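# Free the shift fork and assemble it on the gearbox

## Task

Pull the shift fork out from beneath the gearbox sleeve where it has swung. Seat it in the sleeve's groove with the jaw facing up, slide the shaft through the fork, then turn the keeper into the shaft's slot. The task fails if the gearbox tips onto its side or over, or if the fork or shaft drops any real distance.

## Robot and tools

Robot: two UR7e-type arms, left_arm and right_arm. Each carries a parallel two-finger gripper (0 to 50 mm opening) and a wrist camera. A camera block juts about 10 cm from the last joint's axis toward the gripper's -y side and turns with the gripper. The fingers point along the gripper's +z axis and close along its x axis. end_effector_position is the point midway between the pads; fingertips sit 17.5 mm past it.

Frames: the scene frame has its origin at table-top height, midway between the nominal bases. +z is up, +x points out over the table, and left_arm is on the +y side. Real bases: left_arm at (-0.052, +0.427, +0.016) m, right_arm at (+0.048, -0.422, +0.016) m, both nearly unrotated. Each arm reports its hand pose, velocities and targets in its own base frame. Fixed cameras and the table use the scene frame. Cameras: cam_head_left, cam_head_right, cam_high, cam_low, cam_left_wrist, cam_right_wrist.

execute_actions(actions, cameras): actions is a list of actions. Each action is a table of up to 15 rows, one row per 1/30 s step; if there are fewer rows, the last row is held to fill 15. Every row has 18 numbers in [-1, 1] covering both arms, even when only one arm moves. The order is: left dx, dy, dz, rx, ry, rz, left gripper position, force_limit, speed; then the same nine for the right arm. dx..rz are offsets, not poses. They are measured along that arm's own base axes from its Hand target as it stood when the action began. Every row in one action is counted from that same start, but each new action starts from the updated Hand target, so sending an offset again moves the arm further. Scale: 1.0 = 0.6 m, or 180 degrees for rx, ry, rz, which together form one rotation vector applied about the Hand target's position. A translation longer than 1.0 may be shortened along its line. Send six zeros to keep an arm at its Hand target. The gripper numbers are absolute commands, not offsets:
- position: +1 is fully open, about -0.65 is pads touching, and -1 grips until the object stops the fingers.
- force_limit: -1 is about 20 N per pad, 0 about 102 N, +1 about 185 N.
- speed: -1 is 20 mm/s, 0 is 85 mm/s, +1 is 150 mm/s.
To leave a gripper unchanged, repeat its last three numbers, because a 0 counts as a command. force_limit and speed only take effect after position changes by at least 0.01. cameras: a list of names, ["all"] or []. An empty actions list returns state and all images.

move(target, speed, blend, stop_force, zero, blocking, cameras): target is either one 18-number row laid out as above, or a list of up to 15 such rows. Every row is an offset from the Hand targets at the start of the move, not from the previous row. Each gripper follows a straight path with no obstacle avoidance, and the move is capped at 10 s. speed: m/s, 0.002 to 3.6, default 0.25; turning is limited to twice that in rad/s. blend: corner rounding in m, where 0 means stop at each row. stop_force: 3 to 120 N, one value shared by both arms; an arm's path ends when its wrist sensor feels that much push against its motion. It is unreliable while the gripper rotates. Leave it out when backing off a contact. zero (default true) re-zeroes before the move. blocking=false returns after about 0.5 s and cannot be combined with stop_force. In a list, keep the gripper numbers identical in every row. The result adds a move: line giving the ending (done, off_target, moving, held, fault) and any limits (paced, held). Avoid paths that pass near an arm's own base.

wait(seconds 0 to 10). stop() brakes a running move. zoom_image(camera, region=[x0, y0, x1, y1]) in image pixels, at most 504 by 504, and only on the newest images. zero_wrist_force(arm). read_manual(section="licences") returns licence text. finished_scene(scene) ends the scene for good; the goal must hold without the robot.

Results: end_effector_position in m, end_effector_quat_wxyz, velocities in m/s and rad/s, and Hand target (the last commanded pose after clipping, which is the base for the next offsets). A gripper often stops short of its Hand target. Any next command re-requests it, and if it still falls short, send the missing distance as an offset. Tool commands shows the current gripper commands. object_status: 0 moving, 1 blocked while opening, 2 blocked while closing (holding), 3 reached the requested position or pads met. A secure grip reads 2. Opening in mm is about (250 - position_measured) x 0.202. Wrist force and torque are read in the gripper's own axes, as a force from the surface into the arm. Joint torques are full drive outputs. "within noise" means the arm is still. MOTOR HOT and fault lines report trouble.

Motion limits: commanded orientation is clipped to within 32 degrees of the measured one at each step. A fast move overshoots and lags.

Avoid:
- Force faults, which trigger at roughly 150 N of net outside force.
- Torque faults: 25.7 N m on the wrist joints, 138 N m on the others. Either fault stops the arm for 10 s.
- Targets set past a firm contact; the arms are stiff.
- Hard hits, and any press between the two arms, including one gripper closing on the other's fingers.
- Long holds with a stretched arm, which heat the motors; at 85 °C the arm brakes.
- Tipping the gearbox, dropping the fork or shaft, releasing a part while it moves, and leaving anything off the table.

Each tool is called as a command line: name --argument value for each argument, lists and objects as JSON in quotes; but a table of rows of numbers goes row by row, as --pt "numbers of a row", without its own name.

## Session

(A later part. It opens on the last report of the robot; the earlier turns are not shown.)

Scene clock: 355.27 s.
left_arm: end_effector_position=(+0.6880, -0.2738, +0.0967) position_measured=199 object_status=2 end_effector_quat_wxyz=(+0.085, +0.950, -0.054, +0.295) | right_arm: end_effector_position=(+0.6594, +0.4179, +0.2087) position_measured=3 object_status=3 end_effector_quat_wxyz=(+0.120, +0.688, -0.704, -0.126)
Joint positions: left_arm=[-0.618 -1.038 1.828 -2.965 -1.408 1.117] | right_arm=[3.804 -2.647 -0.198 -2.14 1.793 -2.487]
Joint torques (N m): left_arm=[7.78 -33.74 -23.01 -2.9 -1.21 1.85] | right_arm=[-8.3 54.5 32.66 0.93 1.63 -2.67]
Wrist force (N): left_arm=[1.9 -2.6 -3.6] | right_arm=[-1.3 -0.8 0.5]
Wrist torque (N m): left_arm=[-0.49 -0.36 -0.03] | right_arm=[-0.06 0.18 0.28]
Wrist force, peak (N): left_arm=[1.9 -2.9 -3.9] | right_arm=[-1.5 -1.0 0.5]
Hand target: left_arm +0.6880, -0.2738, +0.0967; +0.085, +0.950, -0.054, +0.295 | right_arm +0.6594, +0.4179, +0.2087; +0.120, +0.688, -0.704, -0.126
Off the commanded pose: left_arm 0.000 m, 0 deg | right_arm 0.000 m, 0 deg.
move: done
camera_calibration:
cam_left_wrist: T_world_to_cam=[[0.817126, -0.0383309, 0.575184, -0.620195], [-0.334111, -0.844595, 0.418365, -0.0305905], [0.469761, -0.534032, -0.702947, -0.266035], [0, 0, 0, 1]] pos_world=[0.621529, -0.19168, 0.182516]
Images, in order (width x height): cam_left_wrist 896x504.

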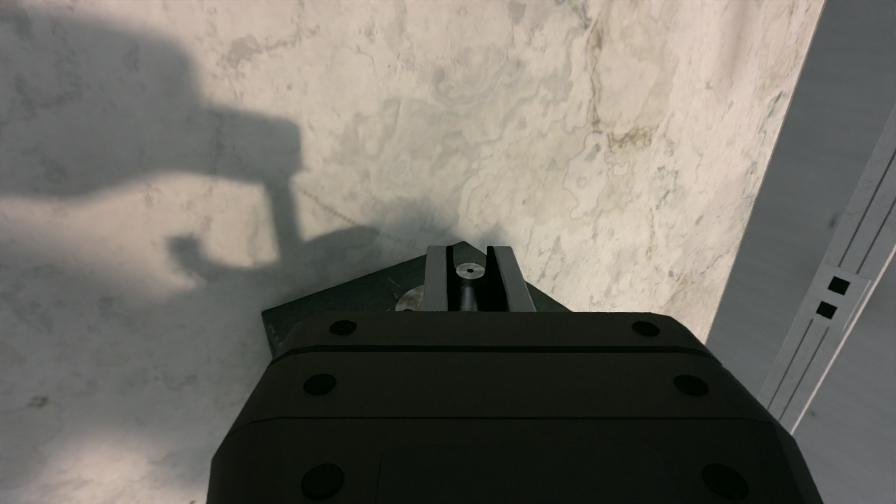

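move --pt "0.0026 0 0.00149 0.0024 0.0486 -0.0014 -1 -0.3 -1 0 0 0 0 0 0 1 -0.3 -1" --pt "0.0054 0 0.00256 0.0048 0.0972 -0.0028 -1 -0.3 -1 0 0 0 0 0 0 1 -0.3 -1" --speed 0.05

Scene clock: 359.37 s.
left_arm: end_effector_position=(+0.6912, -0.2738, +0.0982) position_measured=199 object_status=2 end_effector_quat_wxyz=(+0.086, +0.984, -0.047, +0.146) | right_arm: end_effector_position=(+0.6594, +0.4179, +0.2087) position_measured=3 object_status=3 end_effector_quat_wxyz=(+0.120, +0.688, -0.704, -0.126)
Joint positions: left_arm=[-0.554 -1.018 1.598 -2.492 -1.579 1.11] | right_arm=[3.804 -2.647 -0.198 -2.14 1.793 -2.487]
Joint torques (N m): left_arm=[8.57 -34.66 -29.05 -1.34 -1.8 2.11] | right_arm=[-8.14 54.49 32.67 0.85 1.97 -2.7]
Wrist force (N): left_arm=[4.9 -1.8 -4.4] | right_arm=[-1.3 -0.8 0.4]
Wrist torque (N m): left_arm=[-0.29 -0.36 -0.22] | right_arm=[-0.07 0.19 0.28]
Wrist force, peak (N): left_arm=[5.2 -1.8 -4.4] | right_arm=[-1.5 -0.8 0.7]
Hand target: left_arm +0.6912, -0.2738, +0.0982; +0.086, +0.984, -0.047, +0.146 | right_arm +0.6594, +0.4179, +0.2087; +0.120, +0.688, -0.704, -0.126
Off the commanded pose: left_arm 0.000 m, 0 deg | right_arm 0.000 m, 0 deg.
move: done

move --pt "0.00293 0 0.00064 0.0024 0.0486 -0.0014 -1 -0.3 -1 0 0 0 0 0 0 1 -0.3 -1" --pt "0.00593 0 0.00082 0.0048 0.0972 -0.0028 -1 -0.3 -1 0 0 0 0 0 0 1 -0.3 -1" --speed 0.05 --cameras '["cam_left_wrist","cam_right_wrist","cam_high"]'

zoom_image --camera "cam_right_wrist" --region '[150, 190, 310, 310]'

Scene clock: 363.13 s.
left_arm: end_effector_position=(+0.6948, -0.2738, +0.0987) position_measured=199 object_status=2 end_effector_quat_wxyz=(+0.085, +0.996, -0.039, -0.006) | right_arm: end_effector_position=(+0.6594, +0.4179, +0.2087) position_measured=3 object_status=3 end_effector_quat_wxyz=(+0.120, +0.688, -0.704, -0.126)
Joint positions: left_arm=[-0.499 -0.906 1.298 -2.028 -1.729 1.144] | right_arm=[3.804 -2.647 -0.198 -2.14 1.793 -2.487]
Joint torques (N m): left_arm=[7.58 -40.41 -29.84 -0.54 -2.25 2.21] | right_arm=[-8.81 55.18 32.74 0.98 1.66 -2.39]
Wrist force (N): left_arm=[7.3 -2.0 -4.6] | right_arm=[-1.3 -0.7 0.7]
Wrist torque (N m): left_arm=[-0.31 -0.39 -0.40] | right_arm=[-0.05 0.19 0.28]
Wrist force, peak (N): left_arm=[7.6 -1.9 -4.4] | right_arm=[-1.5 -0.8 0.6]
Hand target: left_arm +0.6948, -0.2738, +0.0987; +0.085, +0.996, -0.039, -0.006 | right_arm +0.6594, +0.4179, +0.2087; +0.120, +0.688, -0.704, -0.126
Off the commanded pose: left_arm 0.000 m, 0 deg | right_arm 0.000 m, 0 deg.
move: done
camera_calibration:
cam_left_wrist: T_world_to_cam=[[0.997966, -0.0637267, 0.00141357, -0.702874], [-0.0553641, -0.85559, 0.514685, -0.235417], [-0.0315897, -0.513716, -0.857378, 0.101392], [0, 0, 0, 1]] pos_world=[0.691613, -0.194126, 0.20909]
cam_right_wrist: T_world_to_cam=[[-0.0168487, -0.999558, -0.0245056, 0.443406], [-0.772414, -0.00255081, 0.635114, 0.398359], [-0.634896, 0.0296293, -0.77203, 0.698347], [0, 0, 0, 1]] pos_world=[0.758547, 0.423535, 0.297007]
Images, in order (width x height): cam_high 896x504, cam_left_wrist 896x504, cam_right_wrist 896x504.

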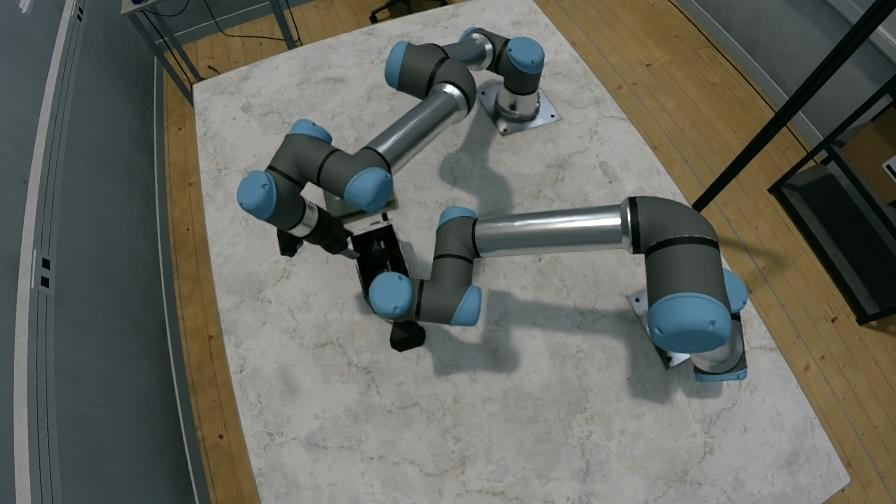

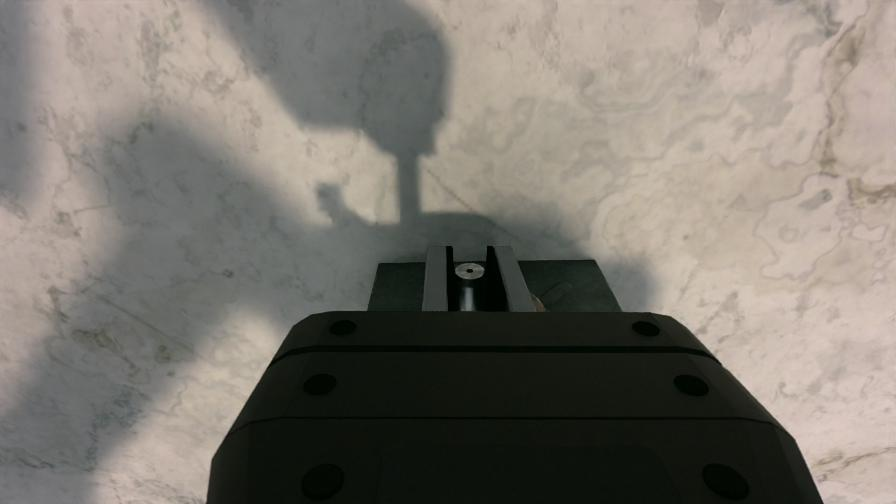

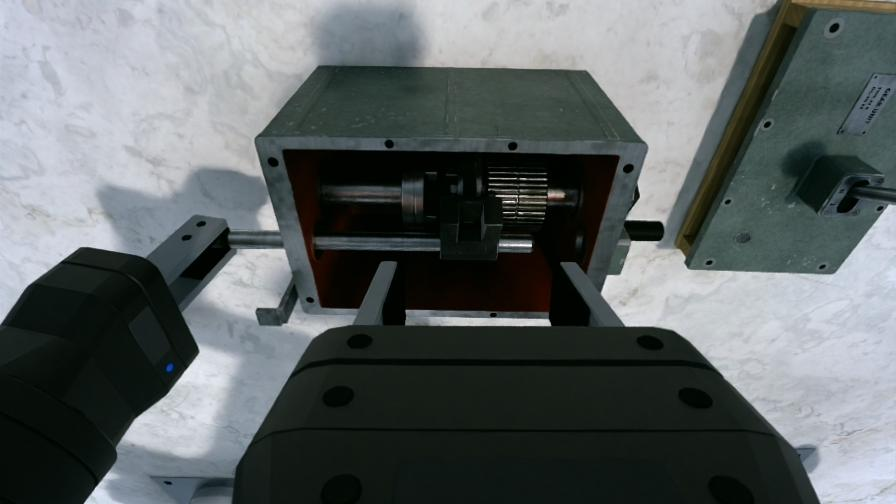

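Scaled by 3.150 from the camera's 896x504 image, which has a finer 1280x720 frame.

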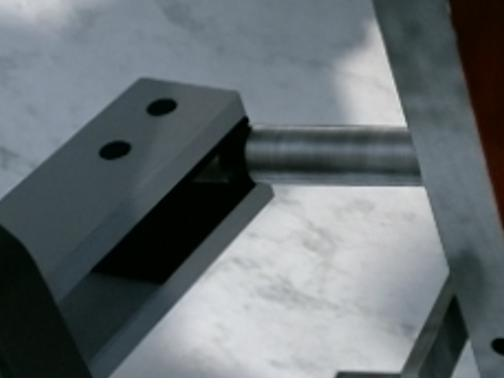

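move --target '[-0.0014,-0.0367,0.001,0,0,0,-1,-0.3,-1,0,0,0,0,0,0,1,-0.3,-1]' --speed 0.015 --stop_force 12 --cameras '["cam_right_wrist"]'

zoom_image --camera "cam_right_wrist" --region '[430, 150, 650, 310]'

Scene clock: 365.53 s.
left_arm: end_effector_position=(+0.6939, -0.2958, +0.0993) position_measured=199 object_status=2 end_effector_quat_wxyz=(+0.085, +0.996, -0.039, -0.006) | right_arm: end_effector_position=(+0.6594, +0.4179, +0.2087) position_measured=3 object_status=3 end_effector_quat_wxyz=(+0.120, +0.688, -0.704, -0.126)
Joint positions: left_arm=[-0.526 -0.891 1.272 -2.021 -1.727 1.116] | right_arm=[3.804 -2.647 -0.198 -2.14 1.793 -2.487]
Joint torques (N m): left_arm=[-13.96 -52.49 -40.08 -4.65 -0.73 -2.04] | right_arm=[-8.43 55.34 33.35 0.85 1.62 -2.64]
Wrist force (N): left_arm=[1.8 -11.1 10.3] | right_arm=[-1.3 -1.0 0.5]
Wrist torque (N m): left_arm=[-0.32 -0.46 -0.19] | right_arm=[-0.10 0.18 0.28]
Wrist force, peak (N): left_arm=[1.7 -11.2 10.4] | right_arm=[-1.5 -0.8 0.7]
Hand target: left_arm +0.6939, -0.2958, +0.0993; +0.085, +0.996, -0.039, -0.006 | right_arm +0.6594, +0.4179, +0.2087; +0.120, +0.688, -0.704, -0.126
Off the commanded pose: left_arm 0.000 m, 0 deg | right_arm 0.000 m, 0 deg.
move: done
camera_calibration:
cam_right_wrist: T_world_to_cam=[[-0.0168487, -0.999558, -0.0245056, 0.443406], [-0.772414, -0.00255081, 0.635114, 0.398359], [-0.634896, 0.0296293, -0.77203, 0.698347], [0, 0, 0, 1]] pos_world=[0.758547, 0.423535, 0.297007]
Images, in order (width x height): cam_right_wrist 896x504.

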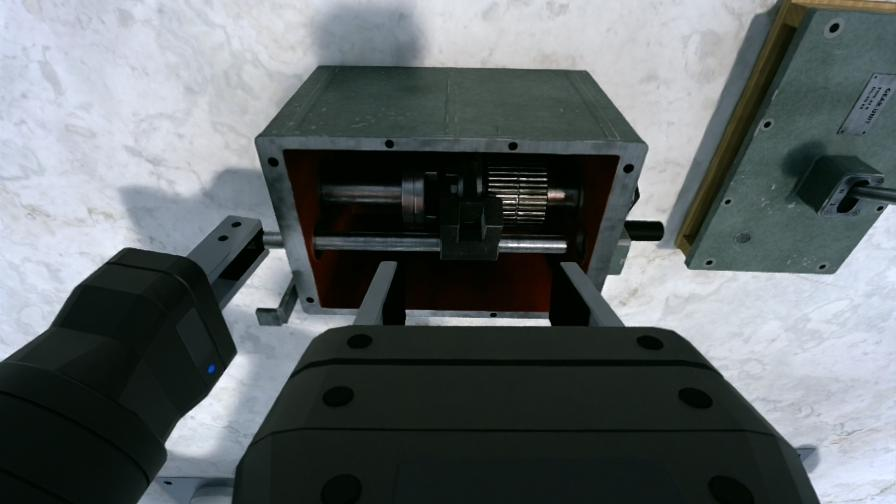

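Scaled by 2.291 from the camera's 896x504 image, which has a finer 1280x720 frame.

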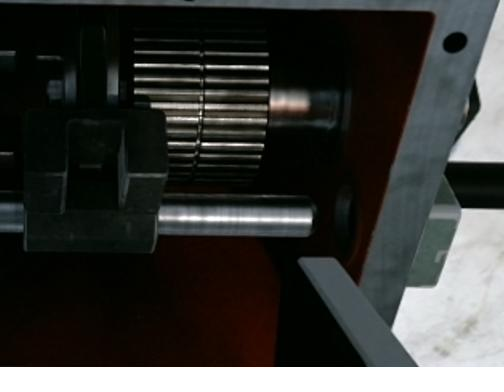

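move --target '[0.0002,0,-0.001,0,0,0,-1,-0.3,-1,0,0,0,0,0,0,1,-0.3,-1]' --speed 0.015

zoom_image --camera "cam_right_wrist" --region '[550, 200, 630, 290]'

Scene clock: 366.37 s.
left_arm: end_effector_position=(+0.6941, -0.2959, +0.0988) position_measured=199 object_status=2 end_effector_quat_wxyz=(+0.086, +0.996, -0.039, -0.006) | right_arm: end_effector_position=(+0.6594, +0.4179, +0.2087) position_measured=3 object_status=3 end_effector_quat_wxyz=(+0.120, +0.688, -0.704, -0.126)
Joint positions: left_arm=[-0.526 -0.891 1.272 -2.022 -1.727 1.116] | right_arm=[3.804 -2.647 -0.198 -2.14 1.793 -2.487]
Joint torques (N m): left_arm=[-1.54 -44.7 -16.55 -6.46 -1.58 0.89] | right_arm=[-9.22 54.83 33.76 0.85 1.61 -2.29]
Wrist force (N): left_arm=[-0.2 -6.4 -0.1] | right_arm=[-1.1 -0.6 0.7]
Wrist torque (N m): left_arm=[-0.32 -0.44 -0.17] | right_arm=[-0.04 0.16 0.28]
Wrist force, peak (N): left_arm=[1.6 -11.1 10.5] | right_arm=[-1.4 -0.9 0.4]
Hand target: left_arm +0.6941, -0.2958, +0.0987; +0.085, +0.996, -0.039, -0.006 | right_arm +0.6594, +0.4179, +0.2087; +0.120, +0.688, -0.704, -0.126
Off the commanded pose: left_arm 0.000 m, 0 deg | right_arm 0.000 m, 0 deg.
move: done

Scaled by 5.600 from the camera's 896x504 image, which has a finer 1280x720 frame.
This view is cut from an older image: the scene may have changed since it was taken.

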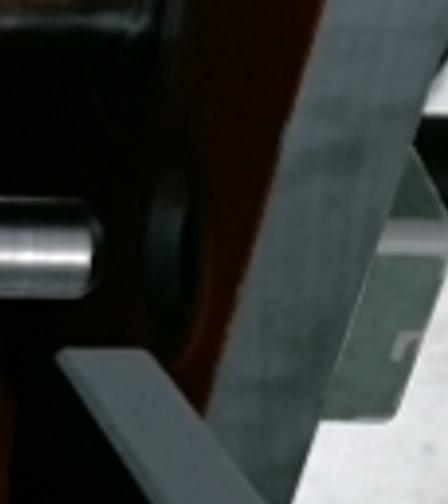

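move --target '[-0.0012,-0.0233,0.0001,0,0,0,-1,-0.3,-1,0,0,0,0,0,0,1,-0.3,-1]' --speed 0.01 --stop_force 10 --cameras '["cam_right_wrist"]'

zoom_image --camera "cam_right_wrist" --region '[550, 200, 630, 290]'

Scene clock: 368.67 s.
left_arm: end_effector_position=(+0.6933, -0.3098, +0.0987) position_measured=199 object_status=2 end_effector_quat_wxyz=(+0.085, +0.996, -0.039, -0.006) | right_arm: end_effector_position=(+0.6594, +0.4179, +0.2087) position_measured=3 object_status=3 end_effector_quat_wxyz=(+0.120, +0.688, -0.704, -0.126)
Joint positions: left_arm=[-0.543 -0.881 1.255 -2.018 -1.726 1.099] | right_arm=[3.804 -2.647 -0.198 -2.14 1.793 -2.487]
Joint torques (N m): left_arm=[-12.33 -53.65 -39.93 -4.12 -0.16 -2.04] | right_arm=[-8.63 54.14 32.48 0.73 1.81 -2.05]
Wrist force (N): left_arm=[3.7 -7.7 12.9] | right_arm=[-1.3 -0.9 0.5]
Wrist torque (N m): left_arm=[-0.29 -0.47 -0.21] | right_arm=[-0.07 0.18 0.28]
Wrist force, peak (N): left_arm=[3.1 -8.2 13.1] | right_arm=[-1.6 -0.8 0.6]
Hand target: left_arm +0.6933, -0.3098, +0.0987; +0.085, +0.996, -0.039, -0.006 | right_arm +0.6594, +0.4179, +0.2087; +0.120, +0.688, -0.704, -0.126
Off the commanded pose: left_arm 0.000 m, 0 deg | right_arm 0.000 m, 0 deg.
move: done
camera_calibration:
cam_right_wrist: T_world_to_cam=[[-0.0168487, -0.999558, -0.0245056, 0.443406], [-0.772414, -0.00255081, 0.635114, 0.398359], [-0.634896, 0.0296293, -0.77203, 0.698347], [0, 0, 0, 1]] pos_world=[0.758547, 0.423535, 0.297007]
Images, in order (width x height): cam_right_wrist 896x504.

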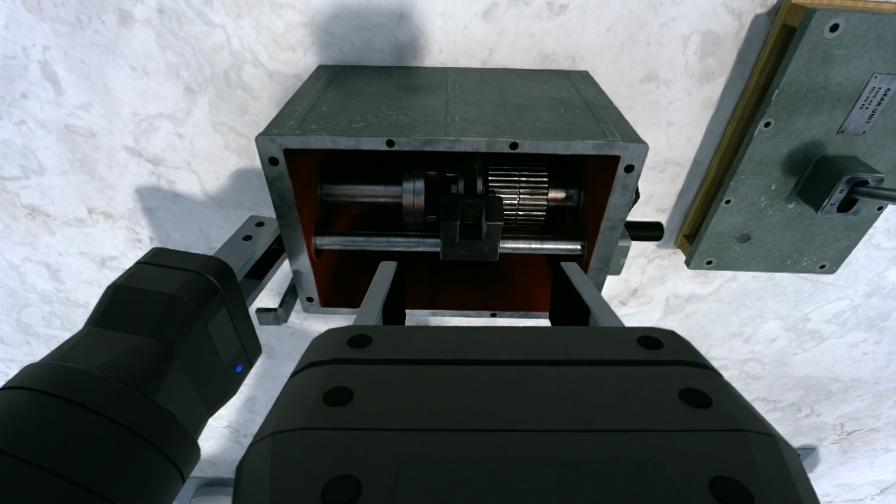

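Scaled by 5.600 from the camera's 896x504 image, which has a finer 1280x720 frame.

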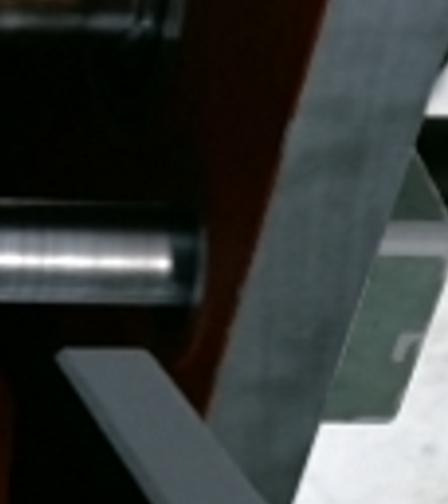

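move --target '[0.0,0.0,-0.0011,0,0,0,-1,-0.3,-1,0,0,0,0,0,0,1,-0.3,-1]' --speed 0.01

move --target '[-0.0005,-0.009,-0.0002,0,0,0,-1,-0.3,-1,0,0,0,0,0,0,1,-0.3,-1]' --speed 0.008 --stop_force 10 --cameras '["cam_right_wrist", "cam_left_wrist"]'

zoom_image --camera "cam_right_wrist" --region '[180, 180, 340, 340]'

Scene clock: 369.53 s.
left_arm: end_effector_position=(+0.6934, -0.3098, +0.0982) position_measured=199 object_status=2 end_effector_quat_wxyz=(+0.086, +0.996, -0.039, -0.006) | right_arm: end_effector_position=(+0.6594, +0.4179, +0.2087) position_measured=3 object_status=3 end_effector_quat_wxyz=(+0.120, +0.688, -0.704, -0.126)
Joint positions: left_arm=[-0.543 -0.88 1.256 -2.02 -1.726 1.099] | right_arm=[3.804 -2.647 -0.198 -2.14 1.793 -2.487]
Joint torques (N m): left_arm=[-9.94 -45.22 -16.68 -5.69 -0.61 -1.87] | right_arm=[-8.94 55.19 31.99 1.02 1.58 -2.46]
Wrist force (N): left_arm=[0.8 -3.3 0.6] | right_arm=[-1.4 -0.9 0.5]
Wrist torque (N m): left_arm=[-0.33 -0.41 -0.19] | right_arm=[-0.08 0.19 0.28]
Wrist force, peak (N): left_arm=[3.8 -7.6 13.2] | right_arm=[-1.4 -0.9 0.6]
Hand target: left_arm +0.6933, -0.3098, +0.0981; +0.085, +0.996, -0.039, -0.006 | right_arm +0.6594, +0.4179, +0.2087; +0.120, +0.688, -0.704, -0.126
Off the commanded pose: left_arm 0.000 m, 0 deg | right_arm 0.000 m, 0 deg.
move: done

Scene clock: 371.17 s.
left_arm: end_effector_position=(+0.6931, -0.3134, +0.0980) position_measured=199 object_status=2 end_effector_quat_wxyz=(+0.085, +0.996, -0.039, -0.006) | right_arm: end_effector_position=(+0.6594, +0.4179, +0.2087) position_measured=3 object_status=3 end_effector_quat_wxyz=(+0.120, +0.688, -0.704, -0.126)
Joint positions: left_arm=[-0.548 -0.877 1.252 -2.019 -1.726 1.095] | right_arm=[3.804 -2.647 -0.198 -2.14 1.793 -2.487]
Joint torques (N m): left_arm=[5.32 -60.13 -15.82 -4.29 -2.54 2.04] | right_arm=[-7.49 53.96 33.09 0.81 1.53 -2.35]
Wrist force (N): left_arm=[3.5 -7.3 -3.1] | right_arm=[-1.2 -0.9 0.6]
Wrist torque (N m): left_arm=[-0.35 -0.42 -0.21] | right_arm=[-0.08 0.17 0.28]
Wrist force, peak (N): left_arm=[-1.6 -14.0 -7.8] | right_arm=[-1.4 -1.0 0.5]
Hand target: left_arm +0.6931, -0.3133, +0.0980; +0.085, +0.996, -0.039, -0.006 (not the last commanded pose) | right_arm +0.6594, +0.4179, +0.2087; +0.120, +0.688, -0.704, -0.126
Off the commanded pose: left_arm 0.002 m, 0 deg | right_arm 0.000 m, 0 deg.
move: contact (left_arm)
camera_calibration:
cam_left_wrist: T_world_to_cam=[[0.997963, -0.0637813, 0.00132245, -0.703785], [-0.0553682, -0.855658, 0.514572, -0.268931], [-0.0316885, -0.513597, -0.857446, 0.0805593], [0, 0, 0, 1]] pos_world=[0.690014, -0.233626, 0.20839]
cam_right_wrist: T_world_to_cam=[[-0.0168487, -0.999558, -0.0245056, 0.443406], [-0.772414, -0.00255081, 0.635114, 0.398359], [-0.634896, 0.0296293, -0.77203, 0.698347], [0, 0, 0, 1]] pos_world=[0.758547, 0.423535, 0.297007]
Images, in order (width x height): cam_left_wrist 896x504, cam_right_wrist 896x504.

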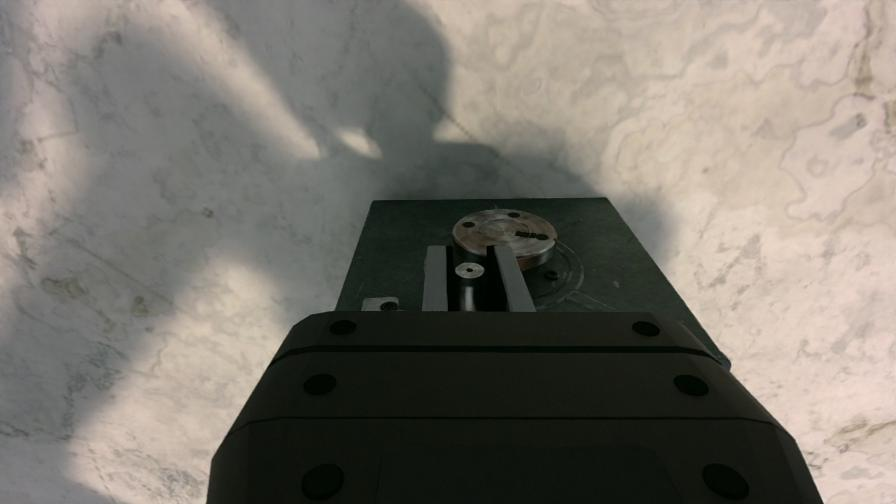

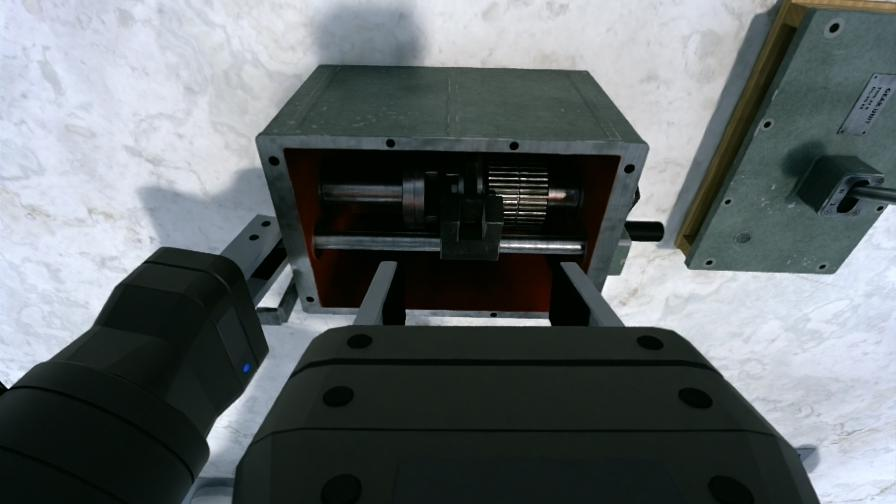

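Scaled by 3.150 from the camera's 896x504 image, which has a finer 1280x720 frame.

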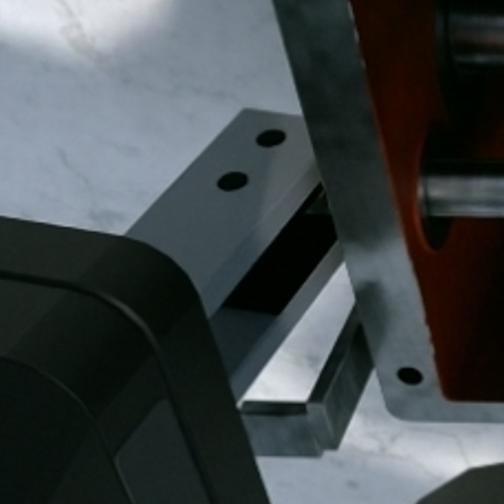

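zoom_image --camera "cam_right_wrist" --region '[560, 215, 610, 270]'

Scaled by 9.164 from the camera's 896x504 image, which has a finer 1280x720 frame.

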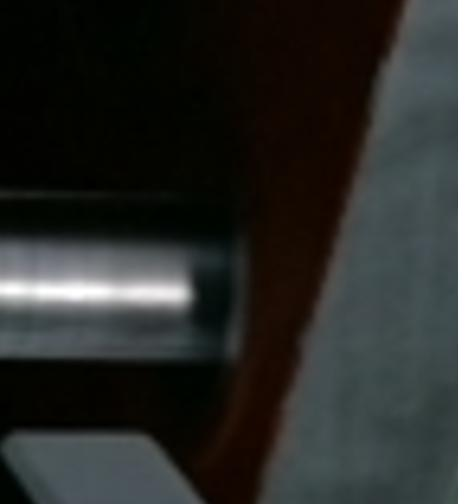

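zoom_image --camera "cam_left_wrist" --region '[360, 200, 560, 320]'

Scaled by 2.520 from the camera's 896x504 image, which has a finer 1280x720 frame.

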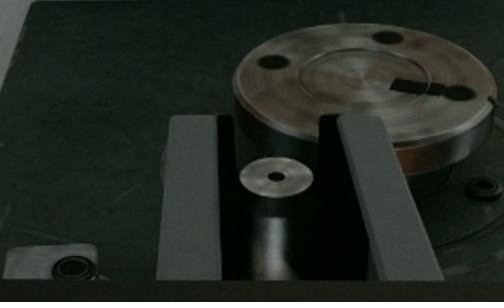

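move --target '[-0.0004,-0.008,0.0003,0,0,0,-1,-0.3,-1,0,0,0,0,0,0,1,-0.3,-1]' --speed 0.005 --stop_force 18 --cameras '["cam_right_wrist"]'

Scene clock: 375.17 s.
left_arm: end_effector_position=(+0.6929, -0.3181, +0.0982) position_measured=199 object_status=2 end_effector_quat_wxyz=(+0.085, +0.996, -0.039, -0.006) | right_arm: end_effector_position=(+0.6594, +0.4179, +0.2087) position_measured=3 object_status=3 end_effector_quat_wxyz=(+0.120, +0.688, -0.704, -0.126)
Joint positions: left_arm=[-0.553 -0.874 1.245 -2.017 -1.725 1.089] | right_arm=[3.804 -2.647 -0.198 -2.14 1.793 -2.487]
Joint torques (N m): left_arm=[-17.56 -44.52 -34.47 -3.55 -1.44 -2.08] | right_arm=[-9.06 54.32 33.08 1.01 1.48 -2.51]
Wrist force (N): left_arm=[1.8 -14.2 -3.8] | right_arm=[-1.3 -0.7 0.6]
Wrist torque (N m): left_arm=[-0.33 -0.35 -0.19] | right_arm=[-0.05 0.18 0.27]
Wrist force, peak (N): left_arm=[1.0 -17.2 -5.9] | right_arm=[-1.6 -0.9 0.6]
Hand target: left_arm +0.6929, -0.3181, +0.0982; +0.085, +0.996, -0.039, -0.006 | right_arm +0.6594, +0.4179, +0.2087; +0.120, +0.688, -0.704, -0.126
Off the commanded pose: left_arm 0.000 m, 0 deg | right_arm 0.000 m, 0 deg.
move: done
camera_calibration:
cam_right_wrist: T_world_to_cam=[[-0.0168487, -0.999558, -0.0245056, 0.443406], [-0.772414, -0.00255081, 0.635114, 0.398359], [-0.634896, 0.0296293, -0.77203, 0.698347], [0, 0, 0, 1]] pos_world=[0.758547, 0.423535, 0.297007]
Images, in order (width x height): cam_right_wrist 896x504.

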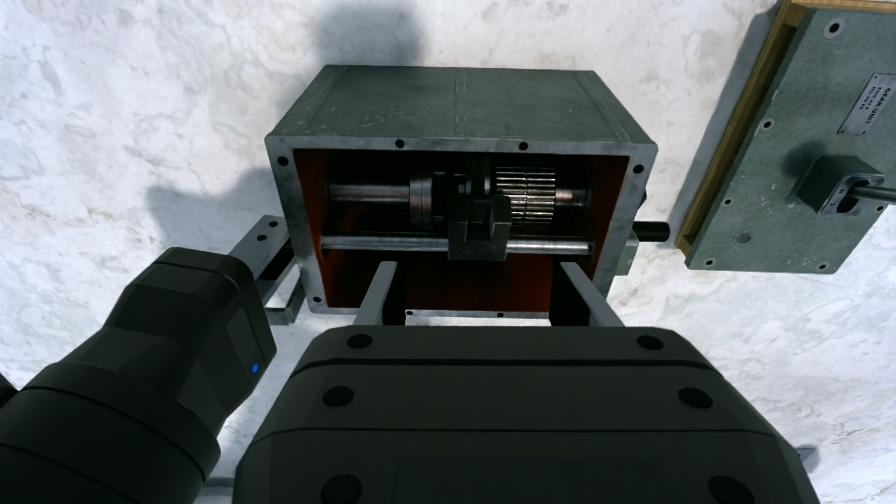

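move --pt "0 0 0 0 0 0 -0.2 -0.3 -1 0 0 0 0 0 0 1 -0.3 -1" --pt "0 0 0 0 0 0 -0.2 -0.3 -1 0 0 0 0 0 0 1 -0.3 -1" --speed 0.02

move --pt "0 0.005 0.05 0 0 0 -0.2 -0.3 -1 0 0 0 0 0 0 1 -0.3 -1" --pt "-0.01 0.08 0.11 0 0 0 -0.2 -0.3 -1 0 0 0 0 0 0 1 -0.3 -1" --speed 0.08 --blend 0.005 --cameras '["cam_left_wrist","cam_right_wrist"]'

zoom_image --camera "cam_left_wrist" --region '[360, 180, 560, 320]'

zoom_image --camera "cam_right_wrist" --region '[230, 200, 350, 340]'

Scene clock: 376.67 s.
left_arm: end_effector_position=(+0.6929, -0.3182, +0.0982) position_measured=182 object_status=3 end_effector_quat_wxyz=(+0.085, +0.996, -0.039, -0.006) | right_arm: end_effector_position=(+0.6594, +0.4179, +0.2087) position_measured=3 object_status=3 end_effector_quat_wxyz=(+0.120, +0.688, -0.704, -0.126)
Joint positions: left_arm=[-0.553 -0.874 1.245 -2.017 -1.725 1.089] | right_arm=[3.804 -2.647 -0.198 -2.14 1.793 -2.487]
Joint torques (N m): left_arm=[8.83 -44.76 -19.66 -3.59 -1.46 -1.88] | right_arm=[-7.38 54.05 32.43 0.66 1.6 -2.34]
Wrist force (N): left_arm=[1.9 -2.5 -3.6] | right_arm=[-1.3 -0.9 0.6]
Wrist torque (N m): left_arm=[-0.37 -0.32 -0.04] | right_arm=[-0.09 0.19 0.27]
Wrist force, peak (N): left_arm=[2.4 -14.5 -3.9] | right_arm=[-1.5 -0.8 0.6]
Hand target: left_arm +0.6929, -0.3181, +0.0982; +0.085, +0.996, -0.039, -0.006 | right_arm +0.6594, +0.4179, +0.2087; +0.120, +0.688, -0.704, -0.126
Off the commanded pose: left_arm 0.000 m, 0 deg | right_arm 0.000 m, 0 deg.
move: done

Scene clock: 378.13 s.
left_arm: end_effector_position=(+0.6869, -0.2702, +0.1641) position_measured=182 object_status=3 end_effector_quat_wxyz=(+0.085, +0.996, -0.039, -0.006) | right_arm: end_effector_position=(+0.6594, +0.4179, +0.2087) position_measured=3 object_status=3 end_effector_quat_wxyz=(+0.120, +0.688, -0.704, -0.126)
Joint positions: left_arm=[-0.5 -0.978 1.242 -1.901 -1.729 1.143] | right_arm=[3.804 -2.647 -0.198 -2.14 1.793 -2.487]
Joint torques (N m): left_arm=[8.38 -56.71 -15.44 -1.65 -1.78 1.97] | right_arm=[-9.72 54.61 32.44 1.05 1.62 -2.42]
Wrist force (N): left_arm=[1.9 -2.2 -3.6] | right_arm=[-1.3 -0.7 0.4]
Wrist torque (N m): left_arm=[-0.34 -0.32 -0.14] | right_arm=[-0.05 0.19 0.28]
Wrist force, peak (N): left_arm=[1.9 -3.7 -4.3] | right_arm=[-1.5 -1.0 0.6]
Hand target: left_arm +0.6869, -0.2701, +0.1642; +0.085, +0.996, -0.039, -0.006 | right_arm +0.6594, +0.4179, +0.2087; +0.120, +0.688, -0.704, -0.126
Off the commanded pose: left_arm 0.000 m, 0 deg | right_arm 0.000 m, 0 deg.
move: done
camera_calibration:
cam_left_wrist: T_world_to_cam=[[0.997963, -0.0637813, 0.00132245, -0.694836], [-0.0553682, -0.855658, 0.514572, -0.266414], [-0.0316885, -0.513597, -0.857446, 0.159173], [0, 0, 0, 1]] pos_world=[0.683714, -0.190526, 0.27449]
cam_right_wrist: T_world_to_cam=[[-0.0168487, -0.999558, -0.0245056, 0.443406], [-0.772414, -0.00255081, 0.635114, 0.398359], [-0.634896, 0.0296293, -0.77203, 0.698347], [0, 0, 0, 1]] pos_world=[0.758547, 0.423535, 0.297007]
Images, in order (width x height): cam_left_wrist 896x504, cam_right_wrist 896x504.

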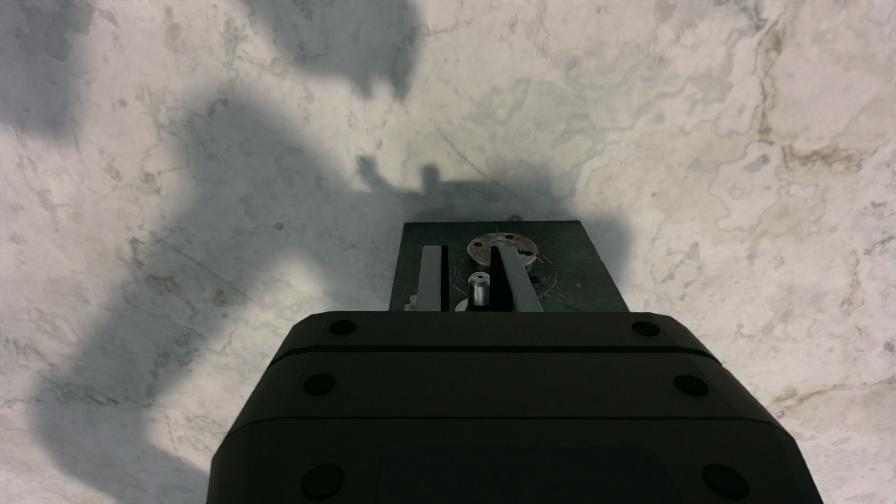

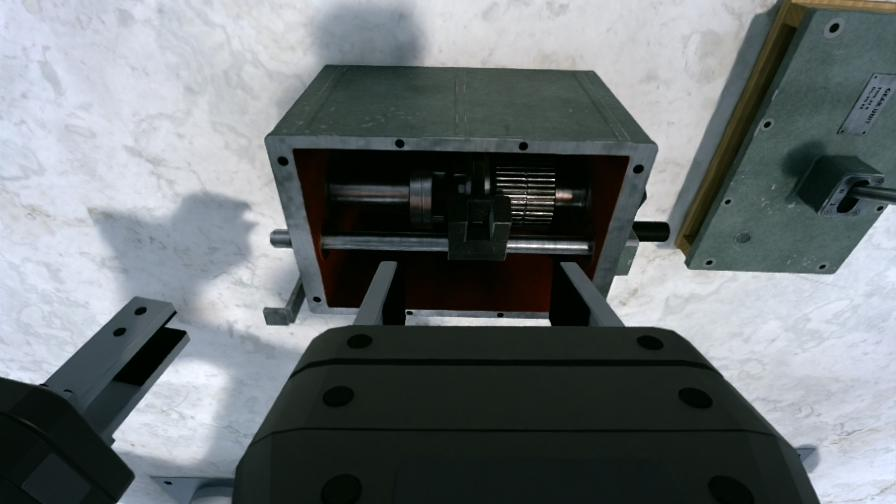

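Scaled by 2.520 from the camera's 896x504 image, which has a finer 1280x720 frame.

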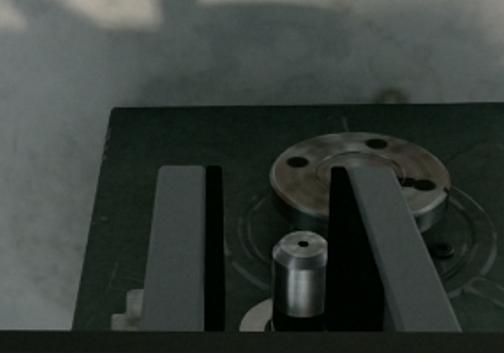

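Scaled by 3.600 from the camera's 896x504 image, which has a finer 1280x720 frame.

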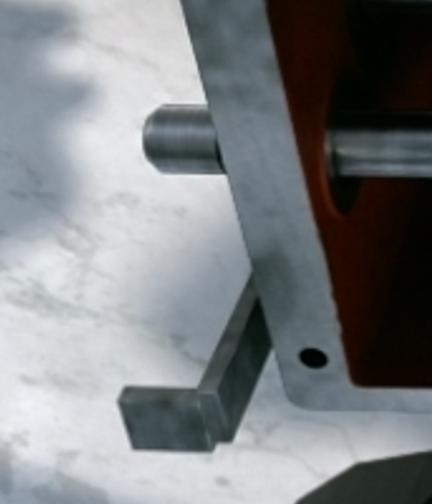

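move --target '[0.0218,-0.098,0.0265,0,0,0,-0.2,-0.3,-1,0,0,0,0,0,0,1,-0.3,-1]' --speed 0.1 --cameras '["cam_left_wrist"]'

zoom_image --camera "cam_left_wrist" --region '[360, 140, 520, 260]'

Scene clock: 379.43 s.
left_arm: end_effector_position=(+0.7000, -0.3289, +0.1801) position_measured=182 object_status=3 end_effector_quat_wxyz=(+0.085, +0.996, -0.039, -0.006) | right_arm: end_effector_position=(+0.6594, +0.4179, +0.2087) position_measured=3 object_status=3 end_effector_quat_wxyz=(+0.120, +0.688, -0.704, -0.126)
Joint positions: left_arm=[-0.561 -0.904 1.08 -1.822 -1.725 1.082] | right_arm=[3.804 -2.647 -0.198 -2.14 1.793 -2.487]
Joint torques (N m): left_arm=[-10.04 -42.6 -32.83 -1.78 1.09 -2.18] | right_arm=[-8.27 54.43 32.07 0.81 1.59 -2.4]
Wrist force (N): left_arm=[2.2 -2.4 -3.7] | right_arm=[-1.3 -0.7 0.5]
Wrist torque (N m): left_arm=[-0.36 -0.35 -0.02] | right_arm=[-0.06 0.19 0.28]
Wrist force, peak (N): left_arm=[1.8 -4.7 -3.5] | right_arm=[-1.4 -0.8 0.7]
Hand target: left_arm +0.7000, -0.3289, +0.1801; +0.085, +0.996, -0.039, -0.006 | right_arm +0.6594, +0.4179, +0.2087; +0.120, +0.688, -0.704, -0.126
Off the commanded pose: left_arm 0.000 m, 0 deg | right_arm 0.000 m, 0 deg.
move: done
camera_calibration:
cam_left_wrist: T_world_to_cam=[[0.997969, -0.0636957, 0.00127144, -0.711642], [-0.0552686, -0.855664, 0.514572, -0.324169], [-0.0316881, -0.513597, -0.857446, 0.143073], [0, 0, 0, 1]] pos_world=[0.696814, -0.249226, 0.290391]
Images, in order (width x height): cam_left_wrist 896x504.

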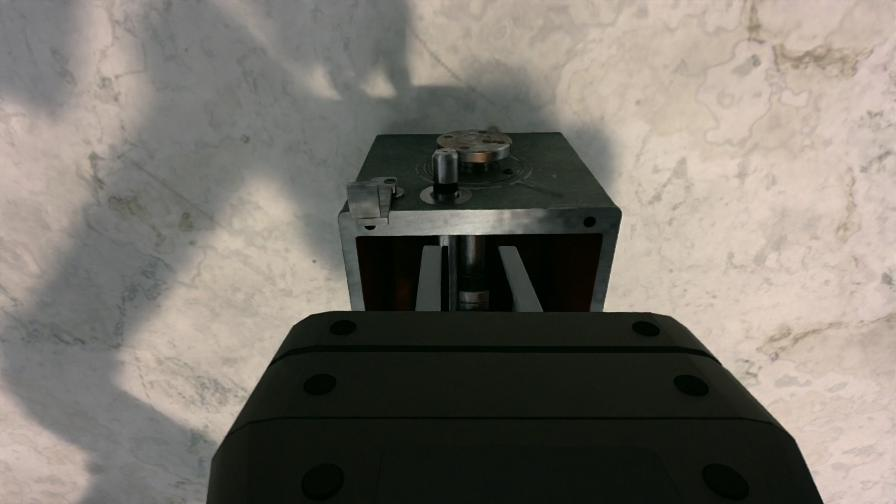

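Scaled by 3.150 from the camera's 896x504 image, which has a finer 1280x720 frame.

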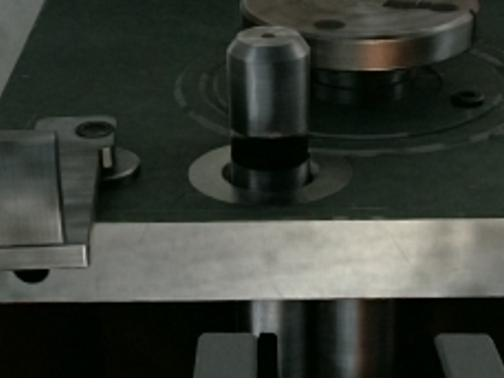

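zoom_image --camera "cam_left_wrist" --region '[345, 165, 425, 235]'

zoom_image --camera "cam_left_wrist" --region '[410, 140, 490, 210]'

Scaled by 6.300 from the camera's 896x504 image, which has a finer 1280x720 frame.

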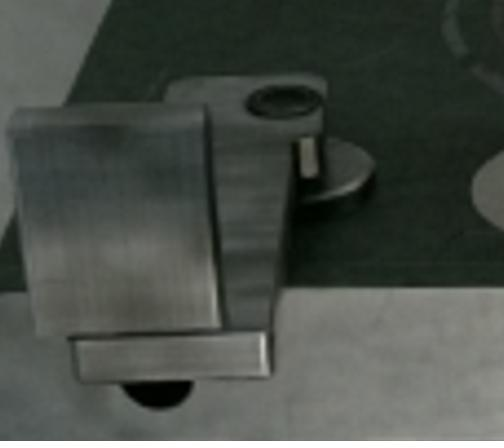

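Scaled by 6.300 from the camera's 896x504 image, which has a finer 1280x720 frame.

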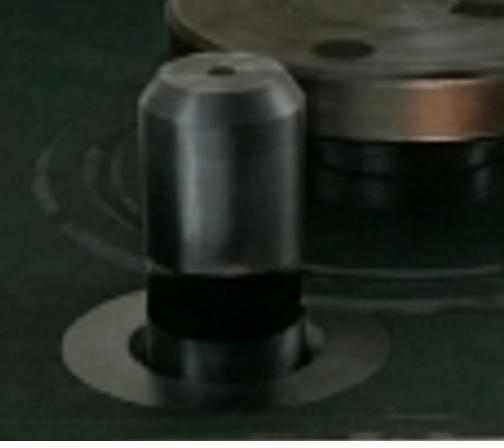

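wait --seconds 0.05 --cameras '["cam_right_wrist"]'

zoom_image --camera "cam_right_wrist" --region '[255, 265, 325, 335]'

Scene clock: 380.50 s.
left_arm: end_effector_position=(+0.7000, -0.3289, +0.1801) position_measured=182 object_status=3 end_effector_quat_wxyz=(+0.085, +0.996, -0.039, -0.006) | right_arm: end_effector_position=(+0.6594, +0.4179, +0.2087) position_measured=3 object_status=3 end_effector_quat_wxyz=(+0.120, +0.688, -0.704, -0.126)
Joint positions: left_arm=[-0.561 -0.904 1.08 -1.822 -1.725 1.082] | right_arm=[3.804 -2.647 -0.198 -2.14 1.793 -2.487]
Joint torques (N m): left_arm=[-10.2 -43.22 -33.21 -1.75 1.06 -2.17] | right_arm=[-8.14 55.85 32.06 0.83 1.76 -2.23]
Wrist force (N): left_arm=[2.4 -2.3 -3.3] | right_arm=[-1.3 -0.9 0.5]
Wrist torque (N m): left_arm=[-0.34 -0.38 -0.02] | right_arm=[-0.09 0.18 0.28]
Wrist force, peak (N): left_arm=[2.3 -2.7 -3.8] | right_arm=[-1.5 -0.8 0.7]
Hand target: left_arm +0.7000, -0.3289, +0.1801; +0.085, +0.996, -0.039, -0.006 | right_arm +0.6594, +0.4179, +0.2087; +0.120, +0.688, -0.704, -0.126
Tool commands: left_gripper/position=-0.2 left_gripper/force_limit=-0.3 left_gripper/speed=-1.0 right_gripper/position=+1.0 right_gripper/force_limit=-0.3 right_gripper/speed=-1.0
Off the commanded pose: left_arm 0.000 m, 0 deg | right_arm 0.000 m, 0 deg.
wait: 0.07 s; at rest from the start
camera_calibration:
cam_right_wrist: T_world_to_cam=[[-0.0168487, -0.999558, -0.0245056, 0.443406], [-0.772414, -0.00255081, 0.635114, 0.398359], [-0.634896, 0.0296293, -0.77203, 0.698347], [0, 0, 0, 1]] pos_world=[0.758547, 0.423535, 0.297007]
Images, in order (width x height): cam_right_wrist 896x504.

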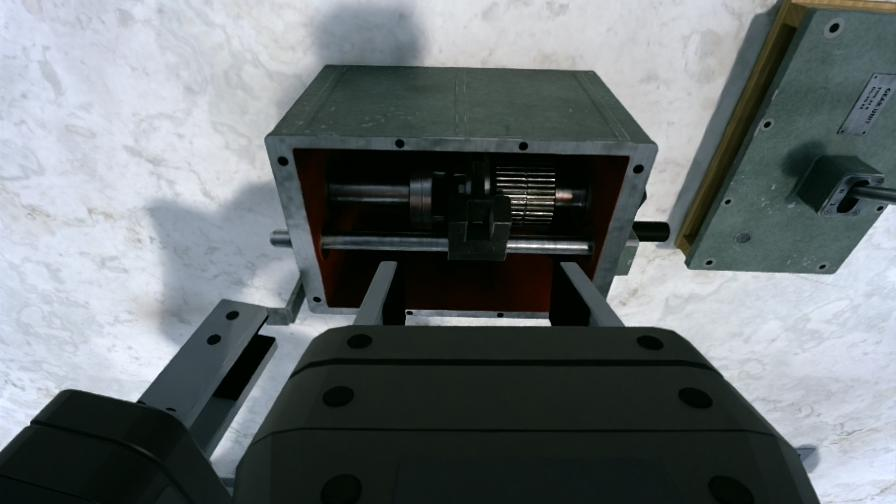

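Scaled by 7.200 from the camera's 896x504 image, which has a finer 1280x720 frame.

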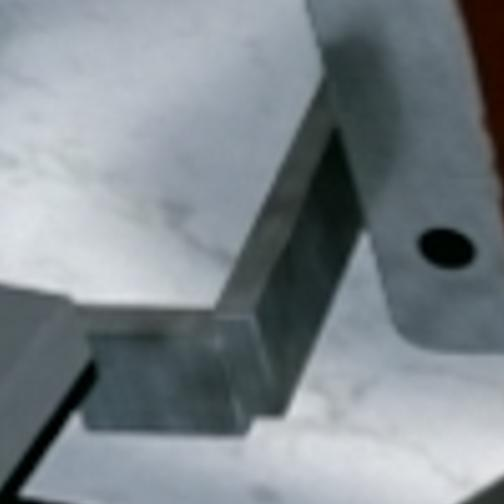

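move --pt "-0.1128 0.0152 0 0 0 0 -1 -0.3 -1 0 0 0 0 0 0 1 -0.3 -1" --pt "-0.1128 0.0152 -0.0748 0 0 0 -1 -0.3 -1 0 0 0 0 0 0 1 -0.3 -1" --speed 0.12 --cameras '["cam_left_wrist","cam_right_wrist"]'

zoom_image --camera "cam_right_wrist" --region '[230, 200, 370, 340]'

Scene clock: 385.97 s.
left_arm: end_effector_position=(+0.6323, -0.3198, +0.1353) position_measured=252 object_status=3 end_effector_quat_wxyz=(+0.085, +0.996, -0.039, -0.006) | right_arm: end_effector_position=(+0.6594, +0.4179, +0.2087) position_measured=3 object_status=3 end_effector_quat_wxyz=(+0.120, +0.688, -0.704, -0.126)
Joint positions: left_arm=[-0.602 -1.033 1.412 -2.032 -1.722 1.04] | right_arm=[3.804 -2.647 -0.198 -2.14 1.793 -2.487]
Joint torques (N m): left_arm=[-9.51 -37.45 -13.84 -4.75 1.15 -2.09] | right_arm=[-8.65 54.44 31.61 1.14 1.35 -2.48]
Wrist force (N): left_arm=[1.8 -2.1 -3.8] | right_arm=[-1.2 -0.9 0.4]
Wrist torque (N m): left_arm=[-0.34 -0.31 -0.04] | right_arm=[-0.07 0.17 0.28]
Wrist force, peak (N): left_arm=[3.2 -2.7 -3.7] | right_arm=[-1.4 -0.9 0.6]
Hand target: left_arm +0.6323, -0.3198, +0.1352; +0.085, +0.996, -0.039, -0.006 | right_arm +0.6594, +0.4179, +0.2087; +0.120, +0.688, -0.704, -0.126
Off the commanded pose: left_arm 0.000 m, 0 deg | right_arm 0.000 m, 0 deg.
move: done
camera_calibration:
cam_left_wrist: T_world_to_cam=[[0.997963, -0.0637813, 0.00132245, -0.643473], [-0.0553682, -0.855658, 0.514572, -0.297007], [-0.0316885, -0.513597, -0.857446, 0.107188], [0, 0, 0, 1]] pos_world=[0.629114, -0.240126, 0.24559]
cam_right_wrist: T_world_to_cam=[[-0.0168487, -0.999558, -0.0245056, 0.443406], [-0.772414, -0.00255081, 0.635114, 0.398359], [-0.634896, 0.0296293, -0.77203, 0.698347], [0, 0, 0, 1]] pos_world=[0.758547, 0.423535, 0.297007]
Images, in order (width x height): cam_left_wrist 896x504, cam_right_wrist 896x504.

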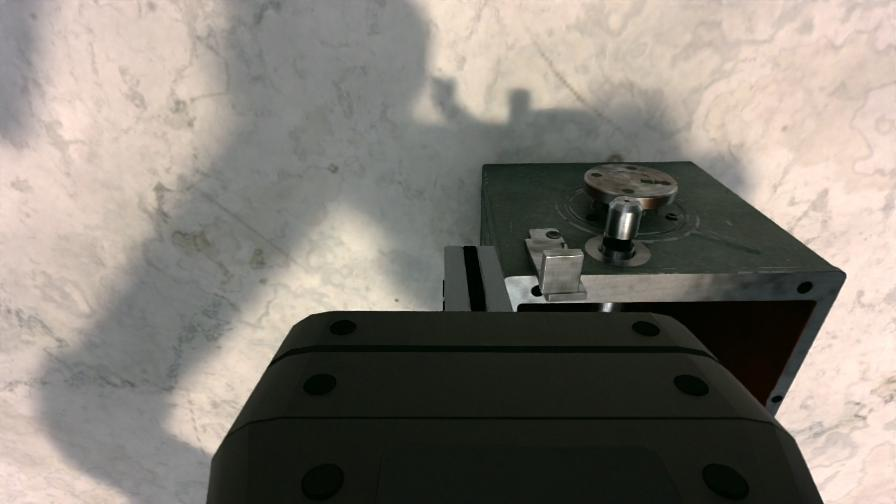

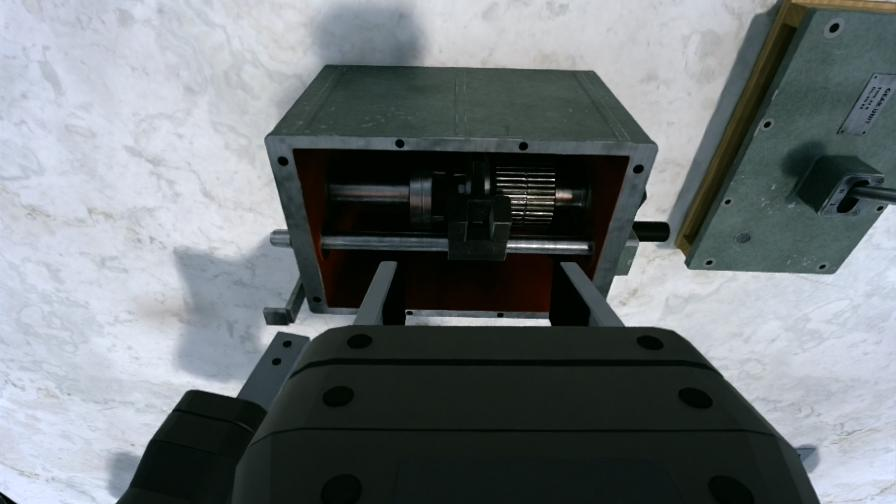

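Scaled by 3.600 from the camera's 896x504 image, which has a finer 1280x720 frame.

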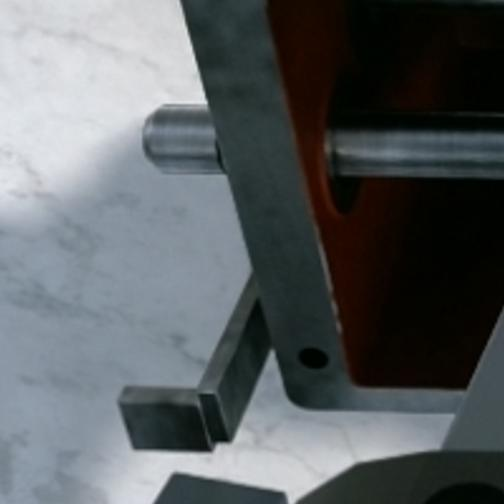

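zoom_image --camera "cam_left_wrist" --region '[500, 180, 680, 320]'

Scaled by 2.800 from the camera's 896x504 image, which has a finer 1280x720 frame.

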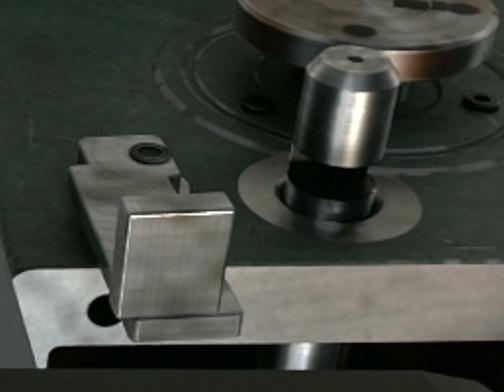

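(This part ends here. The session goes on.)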